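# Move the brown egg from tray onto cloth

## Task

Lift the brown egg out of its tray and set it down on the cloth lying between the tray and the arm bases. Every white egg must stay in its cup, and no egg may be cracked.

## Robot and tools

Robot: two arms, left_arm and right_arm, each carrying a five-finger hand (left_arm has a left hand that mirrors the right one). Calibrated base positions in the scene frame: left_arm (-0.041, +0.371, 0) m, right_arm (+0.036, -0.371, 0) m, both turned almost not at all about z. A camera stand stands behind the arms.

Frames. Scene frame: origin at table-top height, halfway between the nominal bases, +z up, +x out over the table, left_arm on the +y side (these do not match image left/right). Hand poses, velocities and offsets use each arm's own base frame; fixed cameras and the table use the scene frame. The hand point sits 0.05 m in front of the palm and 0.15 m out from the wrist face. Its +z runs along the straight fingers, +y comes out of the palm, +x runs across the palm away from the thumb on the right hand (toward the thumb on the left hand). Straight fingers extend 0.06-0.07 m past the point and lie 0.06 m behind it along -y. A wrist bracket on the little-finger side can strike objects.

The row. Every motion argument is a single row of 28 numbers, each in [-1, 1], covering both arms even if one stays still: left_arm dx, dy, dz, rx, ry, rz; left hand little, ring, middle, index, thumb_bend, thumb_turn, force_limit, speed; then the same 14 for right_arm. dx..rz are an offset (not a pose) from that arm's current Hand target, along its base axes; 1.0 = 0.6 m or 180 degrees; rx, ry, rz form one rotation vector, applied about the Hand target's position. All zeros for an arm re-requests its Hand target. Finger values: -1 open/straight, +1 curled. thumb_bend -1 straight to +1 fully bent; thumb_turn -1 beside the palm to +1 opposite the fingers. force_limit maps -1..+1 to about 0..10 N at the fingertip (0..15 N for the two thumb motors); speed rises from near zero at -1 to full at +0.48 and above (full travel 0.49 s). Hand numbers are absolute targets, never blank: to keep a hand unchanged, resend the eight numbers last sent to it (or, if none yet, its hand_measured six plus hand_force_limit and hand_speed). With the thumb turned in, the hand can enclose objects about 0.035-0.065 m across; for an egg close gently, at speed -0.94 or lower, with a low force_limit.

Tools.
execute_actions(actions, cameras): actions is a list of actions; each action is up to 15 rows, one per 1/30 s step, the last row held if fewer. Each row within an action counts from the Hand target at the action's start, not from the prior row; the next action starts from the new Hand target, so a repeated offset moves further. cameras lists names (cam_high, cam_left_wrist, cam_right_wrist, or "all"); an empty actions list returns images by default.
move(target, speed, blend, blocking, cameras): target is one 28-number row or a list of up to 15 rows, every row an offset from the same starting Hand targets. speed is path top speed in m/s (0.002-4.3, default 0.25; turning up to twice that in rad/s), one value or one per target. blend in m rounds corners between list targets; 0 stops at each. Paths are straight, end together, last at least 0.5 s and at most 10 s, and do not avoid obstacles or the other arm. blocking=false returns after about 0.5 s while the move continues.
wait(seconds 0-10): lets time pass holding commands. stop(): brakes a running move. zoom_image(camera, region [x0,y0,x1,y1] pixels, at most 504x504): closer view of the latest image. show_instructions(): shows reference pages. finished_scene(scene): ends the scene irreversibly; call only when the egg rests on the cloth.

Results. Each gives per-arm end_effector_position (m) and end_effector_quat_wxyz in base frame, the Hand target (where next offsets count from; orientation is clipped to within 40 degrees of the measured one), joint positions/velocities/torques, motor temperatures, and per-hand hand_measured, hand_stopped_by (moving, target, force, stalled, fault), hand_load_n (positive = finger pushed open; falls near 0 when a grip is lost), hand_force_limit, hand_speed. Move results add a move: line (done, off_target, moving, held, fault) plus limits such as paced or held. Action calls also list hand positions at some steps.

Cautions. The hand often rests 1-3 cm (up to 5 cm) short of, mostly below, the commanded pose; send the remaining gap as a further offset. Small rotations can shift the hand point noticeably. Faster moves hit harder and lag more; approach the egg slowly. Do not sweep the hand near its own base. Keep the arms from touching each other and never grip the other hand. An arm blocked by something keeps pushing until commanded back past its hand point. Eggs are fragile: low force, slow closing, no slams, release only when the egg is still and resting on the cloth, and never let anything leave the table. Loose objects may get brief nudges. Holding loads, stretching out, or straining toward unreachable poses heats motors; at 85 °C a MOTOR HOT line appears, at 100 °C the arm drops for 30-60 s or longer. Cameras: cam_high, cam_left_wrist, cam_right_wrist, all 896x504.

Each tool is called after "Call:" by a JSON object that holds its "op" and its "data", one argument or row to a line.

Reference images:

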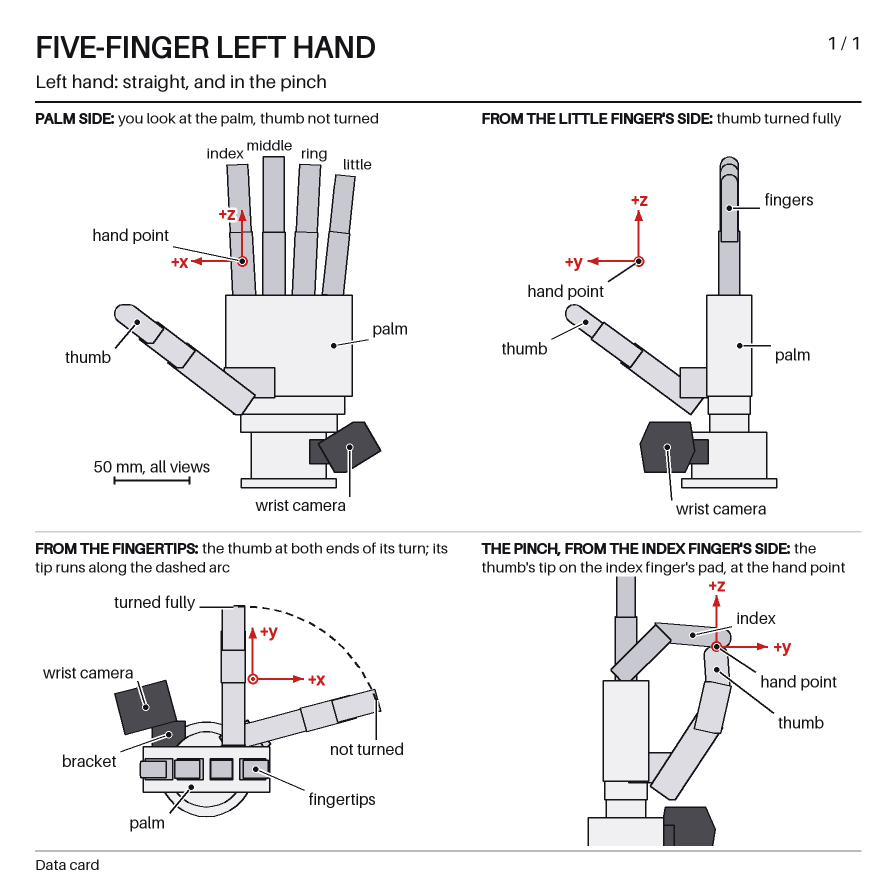

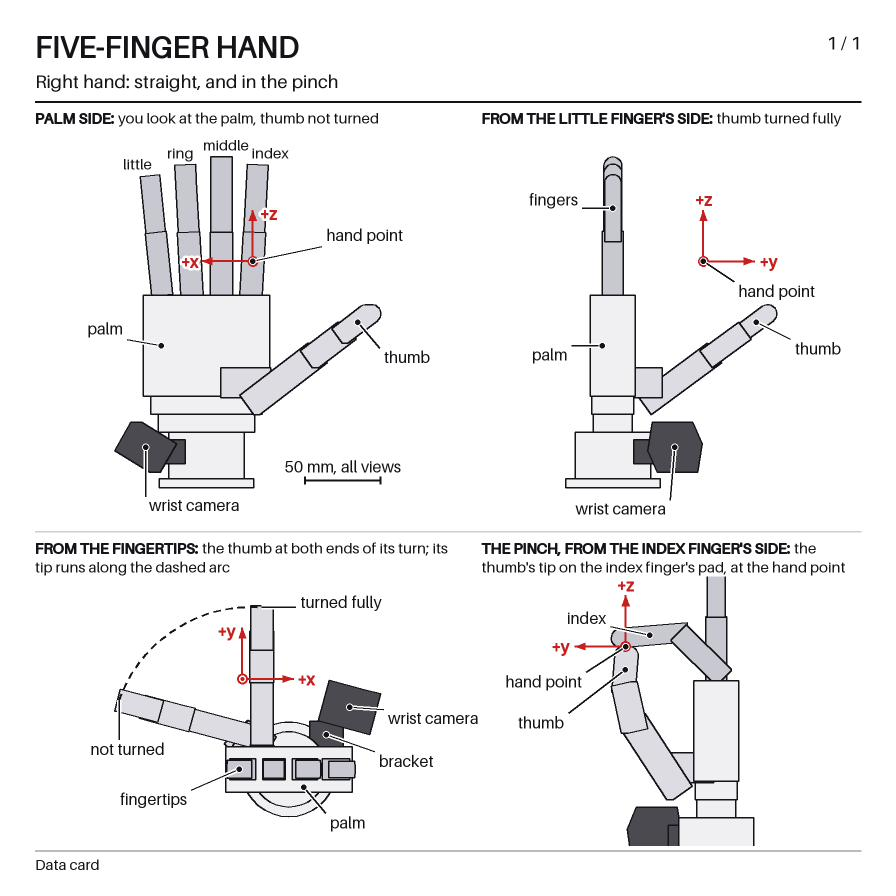

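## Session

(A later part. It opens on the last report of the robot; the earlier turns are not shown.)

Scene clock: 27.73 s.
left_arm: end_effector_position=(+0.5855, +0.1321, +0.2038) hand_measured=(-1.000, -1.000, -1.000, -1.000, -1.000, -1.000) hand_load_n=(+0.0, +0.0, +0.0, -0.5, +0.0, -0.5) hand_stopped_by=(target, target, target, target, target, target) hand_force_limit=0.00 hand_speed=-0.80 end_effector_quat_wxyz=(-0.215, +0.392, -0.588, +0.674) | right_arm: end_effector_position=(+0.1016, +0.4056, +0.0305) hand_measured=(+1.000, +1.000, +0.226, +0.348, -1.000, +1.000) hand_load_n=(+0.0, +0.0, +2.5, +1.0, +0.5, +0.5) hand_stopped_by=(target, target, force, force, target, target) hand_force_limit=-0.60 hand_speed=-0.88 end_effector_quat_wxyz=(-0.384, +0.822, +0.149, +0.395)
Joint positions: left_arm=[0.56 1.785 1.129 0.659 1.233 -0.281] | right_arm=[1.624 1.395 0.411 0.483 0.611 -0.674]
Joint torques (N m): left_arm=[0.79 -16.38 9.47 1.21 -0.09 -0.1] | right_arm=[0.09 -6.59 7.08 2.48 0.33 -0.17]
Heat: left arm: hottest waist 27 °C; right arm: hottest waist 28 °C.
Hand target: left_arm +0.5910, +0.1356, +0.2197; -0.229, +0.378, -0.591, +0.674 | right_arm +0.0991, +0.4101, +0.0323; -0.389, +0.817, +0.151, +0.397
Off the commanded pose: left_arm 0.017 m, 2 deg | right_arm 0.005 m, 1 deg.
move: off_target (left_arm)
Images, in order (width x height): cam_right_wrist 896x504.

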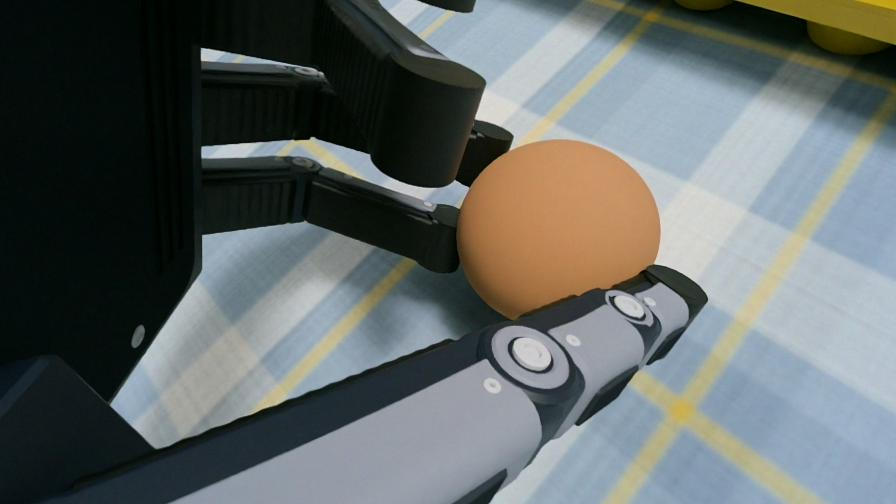

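Call:
{"op": "move", "data": {
  "target": [0,0,0,0,0,0,-1,-1,-1,-1,-1,-1,0,-0.8,0,0,-0.005,0,0,0,1,1,0.5,0.5,-1,1,-0.6,-0.88],
  "speed": 0.04,
  "cameras": ["cam_right_wrist"]
}}

Scene clock: 28.70 s.
left_arm: end_effector_position=(+0.5855, +0.1321, +0.2038) hand_measured=(-1.000, -1.000, -1.000, -1.000, -1.000, -1.000) hand_load_n=(+0.0, +0.0, +0.0, +0.0, +0.0, +0.0) hand_stopped_by=(target, target, target, target, target, target) hand_force_limit=0.00 hand_speed=-0.80 end_effector_quat_wxyz=(-0.215, +0.392, -0.588, +0.674) | right_arm: end_effector_position=(+0.1019, +0.4071, +0.0298) hand_measured=(+1.000, +1.000, +0.226, +0.348, -1.000, +1.000) hand_load_n=(+0.0, +0.5, +2.5, +1.5, +1.0, -0.5) hand_stopped_by=(target, target, force, force, target, target) hand_force_limit=-0.60 hand_speed=-0.88 end_effector_quat_wxyz=(-0.385, +0.820, +0.148, +0.396)
Joint positions: left_arm=[0.56 1.785 1.129 0.659 1.233 -0.281] | right_arm=[1.624 1.405 0.411 0.499 0.612 -0.678]
Joint torques (N m): left_arm=[0.79 -16.44 9.47 1.22 -0.08 -0.1] | right_arm=[0.38 -6.3 6.71 2.39 0.3 -0.08]
Heat: left arm: hottest waist 27 °C; right arm: hottest waist 28 °C.
Hand target: left_arm +0.5910, +0.1356, +0.2197; -0.229, +0.378, -0.591, +0.674 | right_arm +0.0991, +0.4102, +0.0293; -0.390, +0.817, +0.151, +0.397
Off the commanded pose: left_arm 0.017 m, 2 deg | right_arm 0.004 m, 1 deg.
move: off_target (left_arm)
Images, in order (width x height): cam_right_wrist 896x504.

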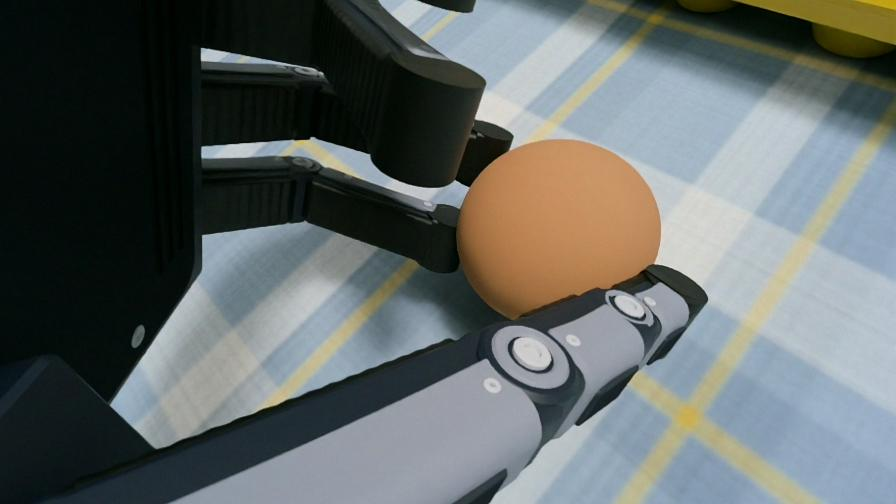

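Call:
{"op": "execute_actions", "data": {
  "actions": [
    [[0,0,0,0,0,0,-1,-1,-1,-1,-1,-1,0,-0.8,0,0,0.002,0,0,0,1,1,0.12,0.24,-1,1,-0.6,-0.93]],
    [[0,0,0,0,0,0,-1,-1,-1,-1,-1,-1,0,-0.8,0,0,0,0,0,0,1,1,0.12,0.24,-1,1,-0.6,-0.93]]
  ],
  "cameras": ["cam_right_wrist"]
}}

Scene clock: 30.17 s.
left_arm: end_effector_position=(+0.5855, +0.1321, +0.2038) hand_measured=(-1.000, -1.000, -1.000, -1.000, -1.000, -1.000) hand_load_n=(+0.0, +0.0, +0.0, -0.5, +0.0, +0.0) hand_stopped_by=(target, target, target, target, target, target) hand_force_limit=0.00 hand_speed=-0.80 end_effector_quat_wxyz=(-0.215, +0.392, -0.588, +0.674) | right_arm: end_effector_position=(+0.1020, +0.4065, +0.0294) hand_measured=(+1.000, +1.000, +0.120, +0.240, -1.000, +1.000) hand_load_n=(+0.0, +0.0, +0.0, +0.0, +0.0, +0.0) hand_stopped_by=(target, target, target, target, target, target) hand_force_limit=-0.60 hand_speed=-0.93 end_effector_quat_wxyz=(-0.385, +0.820, +0.149, +0.397)
Joint positions: left_arm=[0.56 1.785 1.129 0.659 1.233 -0.281] | right_arm=[1.624 1.405 0.409 0.499 0.612 -0.678]
Joint torques (N m): left_arm=[0.79 -16.44 9.47 1.22 -0.08 -0.1] | right_arm=[0.73 -6.83 6.91 2.19 0.3 -0.05]
Heat: left arm: hottest waist 27 °C; right arm: hottest waist 28 °C.
Hand target: left_arm +0.5910, +0.1356, +0.2197; -0.229, +0.378, -0.591, +0.674 | right_arm +0.0992, +0.4101, +0.0305; -0.389, +0.817, +0.151, +0.397
Off the commanded pose: left_arm 0.017 m, 2 deg | right_arm 0.005 m, 1 deg.
Step readings (end_effector_position of left_arm | right_arm):
0: (+0.5855, +0.1321, +0.2038) | (+0.1019, +0.4071, +0.0298)
1: (+0.5855, +0.1321, +0.2038) | (+0.1020, +0.4071, +0.0298)
2: (+0.5855, +0.1321, +0.2038) | (+0.1020, +0.4071, +0.0298)
4: (+0.5855, +0.1321, +0.2038) | (+0.1020, +0.4071, +0.0298)
8: (+0.5855, +0.1321, +0.2038) | (+0.1020, +0.4069, +0.0296)
15: (+0.5855, +0.1321, +0.2038) | (+0.1020, +0.4065, +0.0294)
16: (+0.5855, +0.1321, +0.2038) | (+0.1020, +0.4065, +0.0294)
17: (+0.5855, +0.1321, +0.2038) | (+0.1020, +0.4065, +0.0294)
19: (+0.5855, +0.1321, +0.2038) | (+0.1020, +0.4065, +0.0294)
23: (+0.5855, +0.1321, +0.2038) | (+0.1020, +0.4065, +0.0294)
30: (+0.5855, +0.1321, +0.2038) | (+0.1020, +0.4065, +0.0294)
Images, in order (width x height): cam_right_wrist 896x504.

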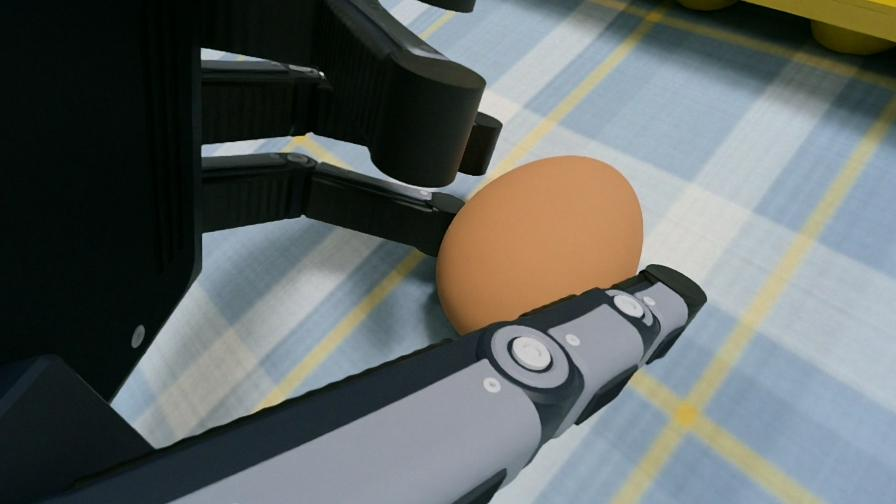

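Call:
{"op": "wait", "data": {
  "seconds": 0.8,
  "cameras": ["cam_right_wrist"]
}}

Scene clock: 31.10 s.
left_arm: end_effector_position=(+0.5855, +0.1321, +0.2038) hand_measured=(-1.000, -1.000, -1.000, -1.000, -1.000, -1.000) hand_load_n=(+0.0, +0.0, +0.0, +0.0, +0.0, +0.0) hand_stopped_by=(target, target, target, target, target, target) hand_force_limit=0.00 hand_speed=-0.80 end_effector_quat_wxyz=(-0.215, +0.392, -0.588, +0.674) | right_arm: end_effector_position=(+0.1020, +0.4065, +0.0294) hand_measured=(+1.000, +1.000, +0.120, +0.240, -1.000, +1.000) hand_load_n=(+0.0, +0.0, +0.0, -0.5, +0.0, +0.0) hand_stopped_by=(target, target, target, target, target, target) hand_force_limit=-0.60 hand_speed=-0.93 end_effector_quat_wxyz=(-0.385, +0.820, +0.149, +0.397)
Joint positions: left_arm=[0.56 1.785 1.129 0.659 1.233 -0.281] | right_arm=[1.624 1.405 0.409 0.499 0.612 -0.678]
Joint torques (N m): left_arm=[0.73 -16.44 9.46 1.21 -0.08 -0.11] | right_arm=[0.56 -6.65 6.97 2.17 0.3 -0.07]
Heat: left arm: hottest waist 27 °C; right arm: hottest waist 28 °C.
Hand target: left_arm +0.5910, +0.1356, +0.2197; -0.229, +0.378, -0.591, +0.674 | right_arm +0.0992, +0.4101, +0.0305; -0.389, +0.817, +0.151, +0.397
Off the commanded pose: left_arm 0.017 m, 2 deg | right_arm 0.005 m, 1 deg.
wait: 0.80 s; at rest by 0.03 s
Images, in order (width x height): cam_right_wrist 896x504.

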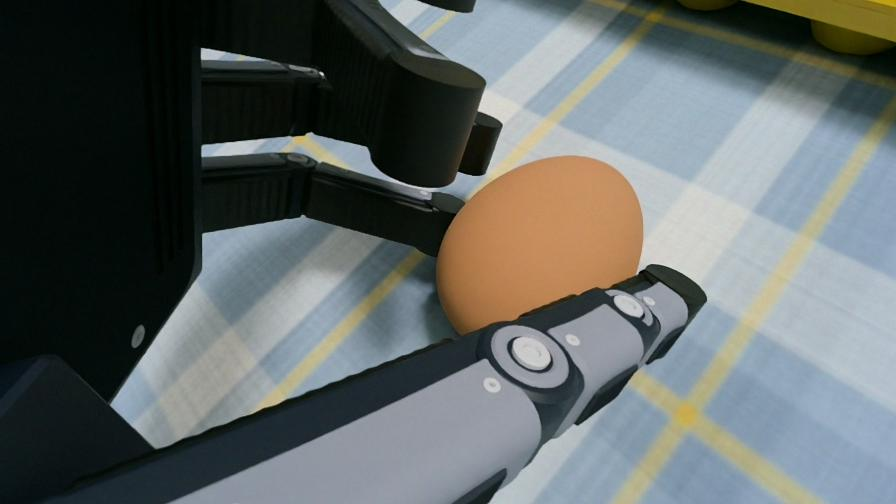

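Call:
{"op": "execute_actions", "data": {
  "actions": [
    [[0,0,0,0,0,0,-1,-1,-1,-1,-1,-1,0,-0.8,0,0,0,0,0,0,1,1,-0.1,-0.0,-1,1,-0.6,-0.88]],
    [[0,0,0,0,0,0,-1,-1,-1,-1,-1,-1,0,-0.8,0,0,0,0,0,0,1,1,-0.1,0.0,-1,1,-0.6,-0.88]]
  ],
  "cameras": ["cam_right_wrist"]
}}

Scene clock: 32.53 s.
left_arm: end_effector_position=(+0.5855, +0.1321, +0.2038) hand_measured=(-1.000, -1.000, -1.000, -1.000, -1.000, -1.000) hand_load_n=(+0.0, +0.0, +0.0, +0.0, -0.5, -0.5) hand_stopped_by=(target, target, target, target, target, target) hand_force_limit=0.00 hand_speed=-0.80 end_effector_quat_wxyz=(-0.215, +0.392, -0.588, +0.674) | right_arm: end_effector_position=(+0.1020, +0.4065, +0.0294) hand_measured=(+1.000, +1.000, -0.100, +0.000, -1.000, +1.000) hand_load_n=(+0.0, +0.0, +0.0, +0.0, +0.0, +0.5) hand_stopped_by=(target, target, target, target, target, target) hand_force_limit=-0.60 hand_speed=-0.88 end_effector_quat_wxyz=(-0.385, +0.820, +0.149, +0.397)
Joint positions: left_arm=[0.56 1.785 1.129 0.659 1.233 -0.281] | right_arm=[1.624 1.405 0.409 0.499 0.612 -0.678]
Joint torques (N m): left_arm=[0.85 -16.38 9.48 1.21 -0.09 -0.1] | right_arm=[0.5 -6.71 6.99 2.17 0.3 -0.07]
Heat: left arm: hottest waist 27 °C; right arm: hottest waist 28 °C.
Hand target: left_arm +0.5910, +0.1356, +0.2197; -0.229, +0.378, -0.591, +0.674 | right_arm +0.0992, +0.4101, +0.0305; -0.389, +0.817, +0.151, +0.397
Off the commanded pose: left_arm 0.017 m, 2 deg | right_arm 0.005 m, 1 deg.
Step readings (end_effector_position of left_arm | right_arm):
0: (+0.5855, +0.1321, +0.2038) | (+0.1020, +0.4065, +0.0294)
1: (+0.5855, +0.1321, +0.2038) | (+0.1020, +0.4065, +0.0294)
2: (+0.5855, +0.1321, +0.2038) | (+0.1020, +0.4065, +0.0294)
4: (+0.5855, +0.1321, +0.2038) | (+0.1020, +0.4065, +0.0294)
8: (+0.5855, +0.1321, +0.2038) | (+0.1020, +0.4065, +0.0294)
15: (+0.5855, +0.1321, +0.2038) | (+0.1020, +0.4065, +0.0294)
16: (+0.5855, +0.1321, +0.2038) | (+0.1020, +0.4065, +0.0294)
17: (+0.5855, +0.1321, +0.2038) | (+0.1020, +0.4065, +0.0294)
19: (+0.5855, +0.1321, +0.2038) | (+0.1020, +0.4065, +0.0294)
23: (+0.5855, +0.1321, +0.2038) | (+0.1020, +0.4065, +0.0294)
30: (+0.5855, +0.1321, +0.2038) | (+0.1020, +0.4065, +0.0294)
Images, in order (width x height): cam_right_wrist 896x504.

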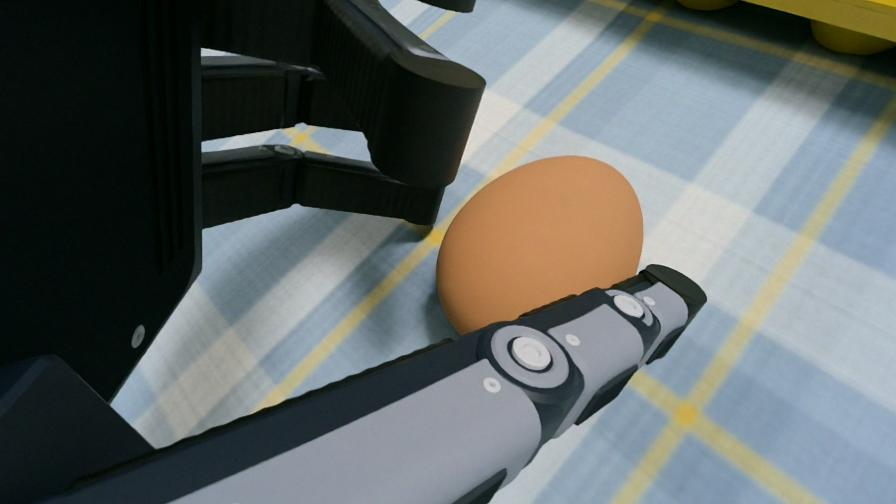

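Call:
{"op": "move", "data": {
  "target": [0,0,0,0,0,0,-1,-1,-1,-1,-1,-1,0,-0.8,0,0,0,0,0,0,1,1,-0.6,-0.6,-1,1,-0.6,-0.5],
  "speed": 0.08
}}

Call:
{"op": "move", "data": {
  "target": [
    [0,0,0,0,0,0,-1,-1,-1,-1,-1,-1,0,-0.8,0.01,-0.027,0.01,0,0,0,1,1,-0.6,-0.6,-1,1,-0.6,-0.5],
    [0,0,0,0,0,0,-1,-1,-1,-1,-1,-1,0,-0.8,0.01,-0.027,0.15,0,0,0,1,1,-0.6,-0.6,-1,1,-0.6,-0.5]
  ],
  "speed": 0.08,
  "cameras": ["cam_right_wrist", "cam_high"]
}}

Scene clock: 34.53 s.
left_arm: end_effector_position=(+0.5855, +0.1321, +0.2038) hand_measured=(-1.000, -1.000, -1.000, -1.000, -1.000, -1.000) hand_load_n=(+0.0, +0.0, +0.0, +0.0, +0.0, +0.0) hand_stopped_by=(target, target, target, target, target, target) hand_force_limit=0.00 hand_speed=-0.80 end_effector_quat_wxyz=(-0.215, +0.392, -0.588, +0.674) | right_arm: end_effector_position=(+0.1020, +0.4065, +0.0294) hand_measured=(+1.000, +1.000, -0.600, -0.600, -1.000, +1.000) hand_load_n=(+0.0, +0.0, +0.0, +0.0, +0.0, +0.5) hand_stopped_by=(target, target, target, target, target, target) hand_force_limit=-0.60 hand_speed=-0.50 end_effector_quat_wxyz=(-0.385, +0.820, +0.149, +0.397)
Joint positions: left_arm=[0.56 1.785 1.129 0.659 1.233 -0.281] | right_arm=[1.624 1.405 0.409 0.499 0.612 -0.678]
Joint torques (N m): left_arm=[0.67 -16.44 9.46 1.21 -0.08 -0.1] | right_arm=[0.73 -6.89 6.89 2.11 0.29 -0.07]
Heat: left arm: hottest waist 27 °C; right arm: hottest waist 28 °C.
Hand target: left_arm +0.5910, +0.1356, +0.2197; -0.229, +0.378, -0.591, +0.674 | right_arm +0.0992, +0.4101, +0.0305; -0.389, +0.817, +0.151, +0.397
Off the commanded pose: left_arm 0.017 m, 2 deg | right_arm 0.005 m, 1 deg.
move: off_target (left_arm)

Scene clock: 37.10 s.
left_arm: end_effector_position=(+0.5855, +0.1321, +0.2038) hand_measured=(-1.000, -1.000, -1.000, -1.000, -1.000, -1.000) hand_load_n=(+0.0, +0.0, +0.0, +0.0, +0.0, -0.5) hand_stopped_by=(target, target, target, target, target, target) hand_force_limit=0.00 hand_speed=-0.80 end_effector_quat_wxyz=(-0.215, +0.392, -0.588, +0.674) | right_arm: end_effector_position=(+0.1028, +0.3746, +0.0935) hand_measured=(+1.000, +1.000, -0.600, -0.600, -1.000, +1.000) hand_load_n=(+0.0, +0.0, +0.0, +0.0, +0.0, +0.5) hand_stopped_by=(target, target, target, target, target, target) hand_force_limit=-0.60 hand_speed=-0.50 end_effector_quat_wxyz=(-0.369, +0.827, +0.163, +0.392)
Joint positions: left_arm=[0.56 1.785 1.129 0.659 1.233 -0.281] | right_arm=[1.623 1.081 0.432 0.115 0.6 -0.688]
Joint torques (N m): left_arm=[0.79 -16.5 9.47 1.21 -0.08 -0.11] | right_arm=[-0.67 -6.12 13.48 1.33 0.21 -0.1]
Heat: left arm: hottest waist 27 °C; right arm: hottest waist 28 °C.
Hand target: left_arm +0.5910, +0.1356, +0.2197; -0.229, +0.378, -0.591, +0.674 | right_arm +0.1053, +0.3940, +0.1206; -0.390, +0.817, +0.151, +0.397
Off the commanded pose: left_arm 0.017 m, 2 deg | right_arm 0.033 m, 3 deg.
move: off_target (left_arm, right_arm)
Images, in order (width x height): cam_high 896x504, cam_right_wrist 896x504.

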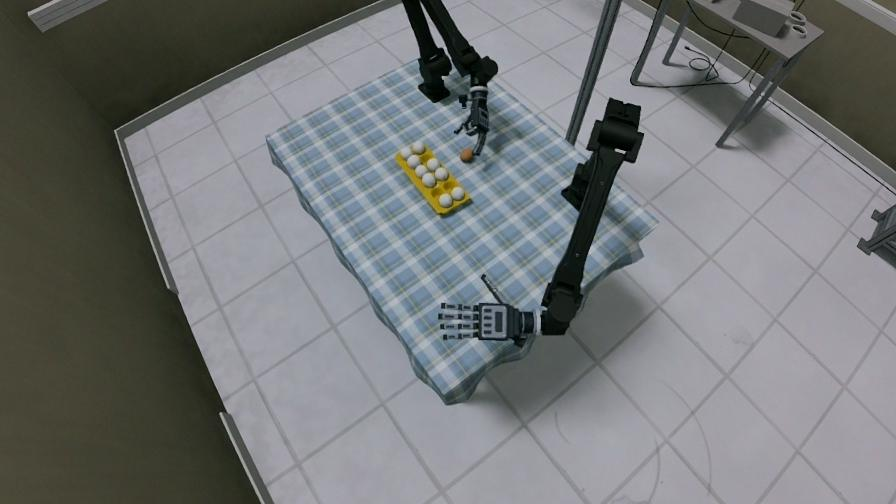

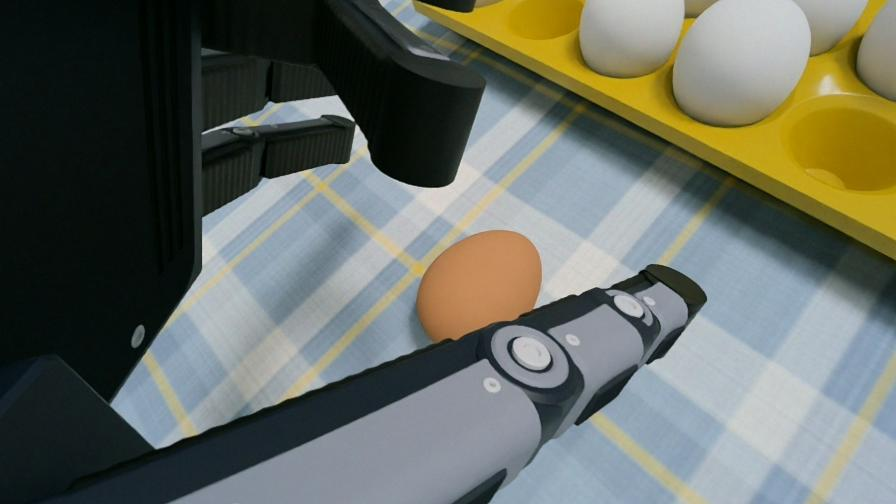

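Call:
{"op": "zoom_image", "data": {
  "camera": "cam_high",
  "region": [380, 110, 520, 230]
}}

Call:
{"op": "wait", "data": {
  "seconds": 0.5,
  "cameras": ["cam_right_wrist"]
}}

Scaled by 3.600 from the camera's 896x504 image, which has a finer 1280x720 frame.

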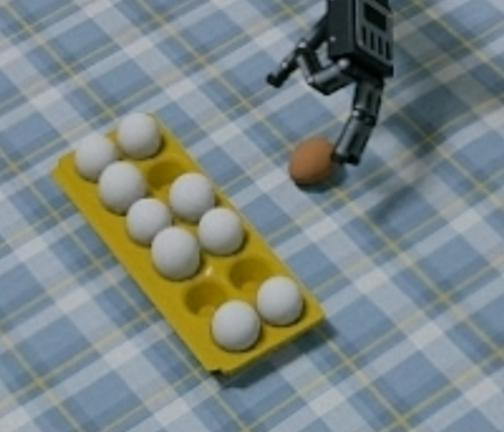

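Scene clock: 37.80 s.
left_arm: end_effector_position=(+0.5855, +0.1321, +0.2038) hand_measured=(-1.000, -1.000, -1.000, -1.000, -1.000, -1.000) hand_load_n=(+0.0, +0.0, +0.0, +0.0, +0.0, +0.0) hand_stopped_by=(target, target, target, target, target, target) hand_force_limit=0.00 hand_speed=-0.80 end_effector_quat_wxyz=(-0.215, +0.392, -0.588, +0.674) | right_arm: end_effector_position=(+0.1028, +0.3746, +0.0935) hand_measured=(+1.000, +1.000, -0.600, -0.600, -1.000, +1.000) hand_load_n=(+0.0, +0.0, +0.0, +0.0, +0.0, +0.0) hand_stopped_by=(target, target, target, target, target, target) hand_force_limit=-0.60 hand_speed=-0.50 end_effector_quat_wxyz=(-0.369, +0.827, +0.163, +0.392)
Joint positions: left_arm=[0.56 1.785 1.129 0.659 1.233 -0.281] | right_arm=[1.623 1.081 0.432 0.114 0.6 -0.688]
Joint torques (N m): left_arm=[0.73 -16.38 9.46 1.22 -0.08 -0.1] | right_arm=[-0.32 -6.01 13.41 1.4 0.24 -0.06]
Heat: left arm: hottest waist 27 °C; right arm: hottest waist 28 °C.
Hand target: left_arm +0.5910, +0.1356, +0.2197; -0.229, +0.378, -0.591, +0.674 | right_arm +0.1053, +0.3940, +0.1206; -0.389, +0.817, +0.151, +0.397
Off the commanded pose: left_arm 0.017 m, 2 deg | right_arm 0.033 m, 3 deg.
wait: 0.50 s; at rest from the start
Images, in order (width x height): cam_right_wrist 896x504.

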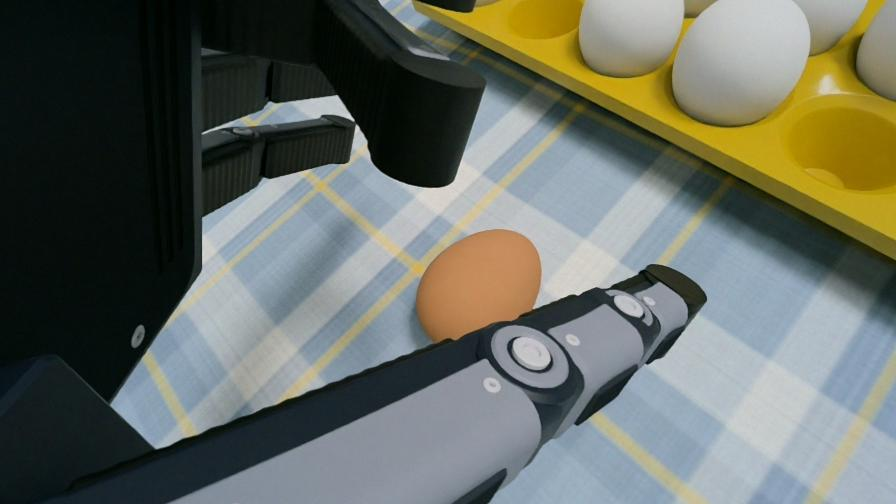

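Call:
{"op": "finished_scene", "data": {
  "scene": 3
}}

The scene is finished: the task was done.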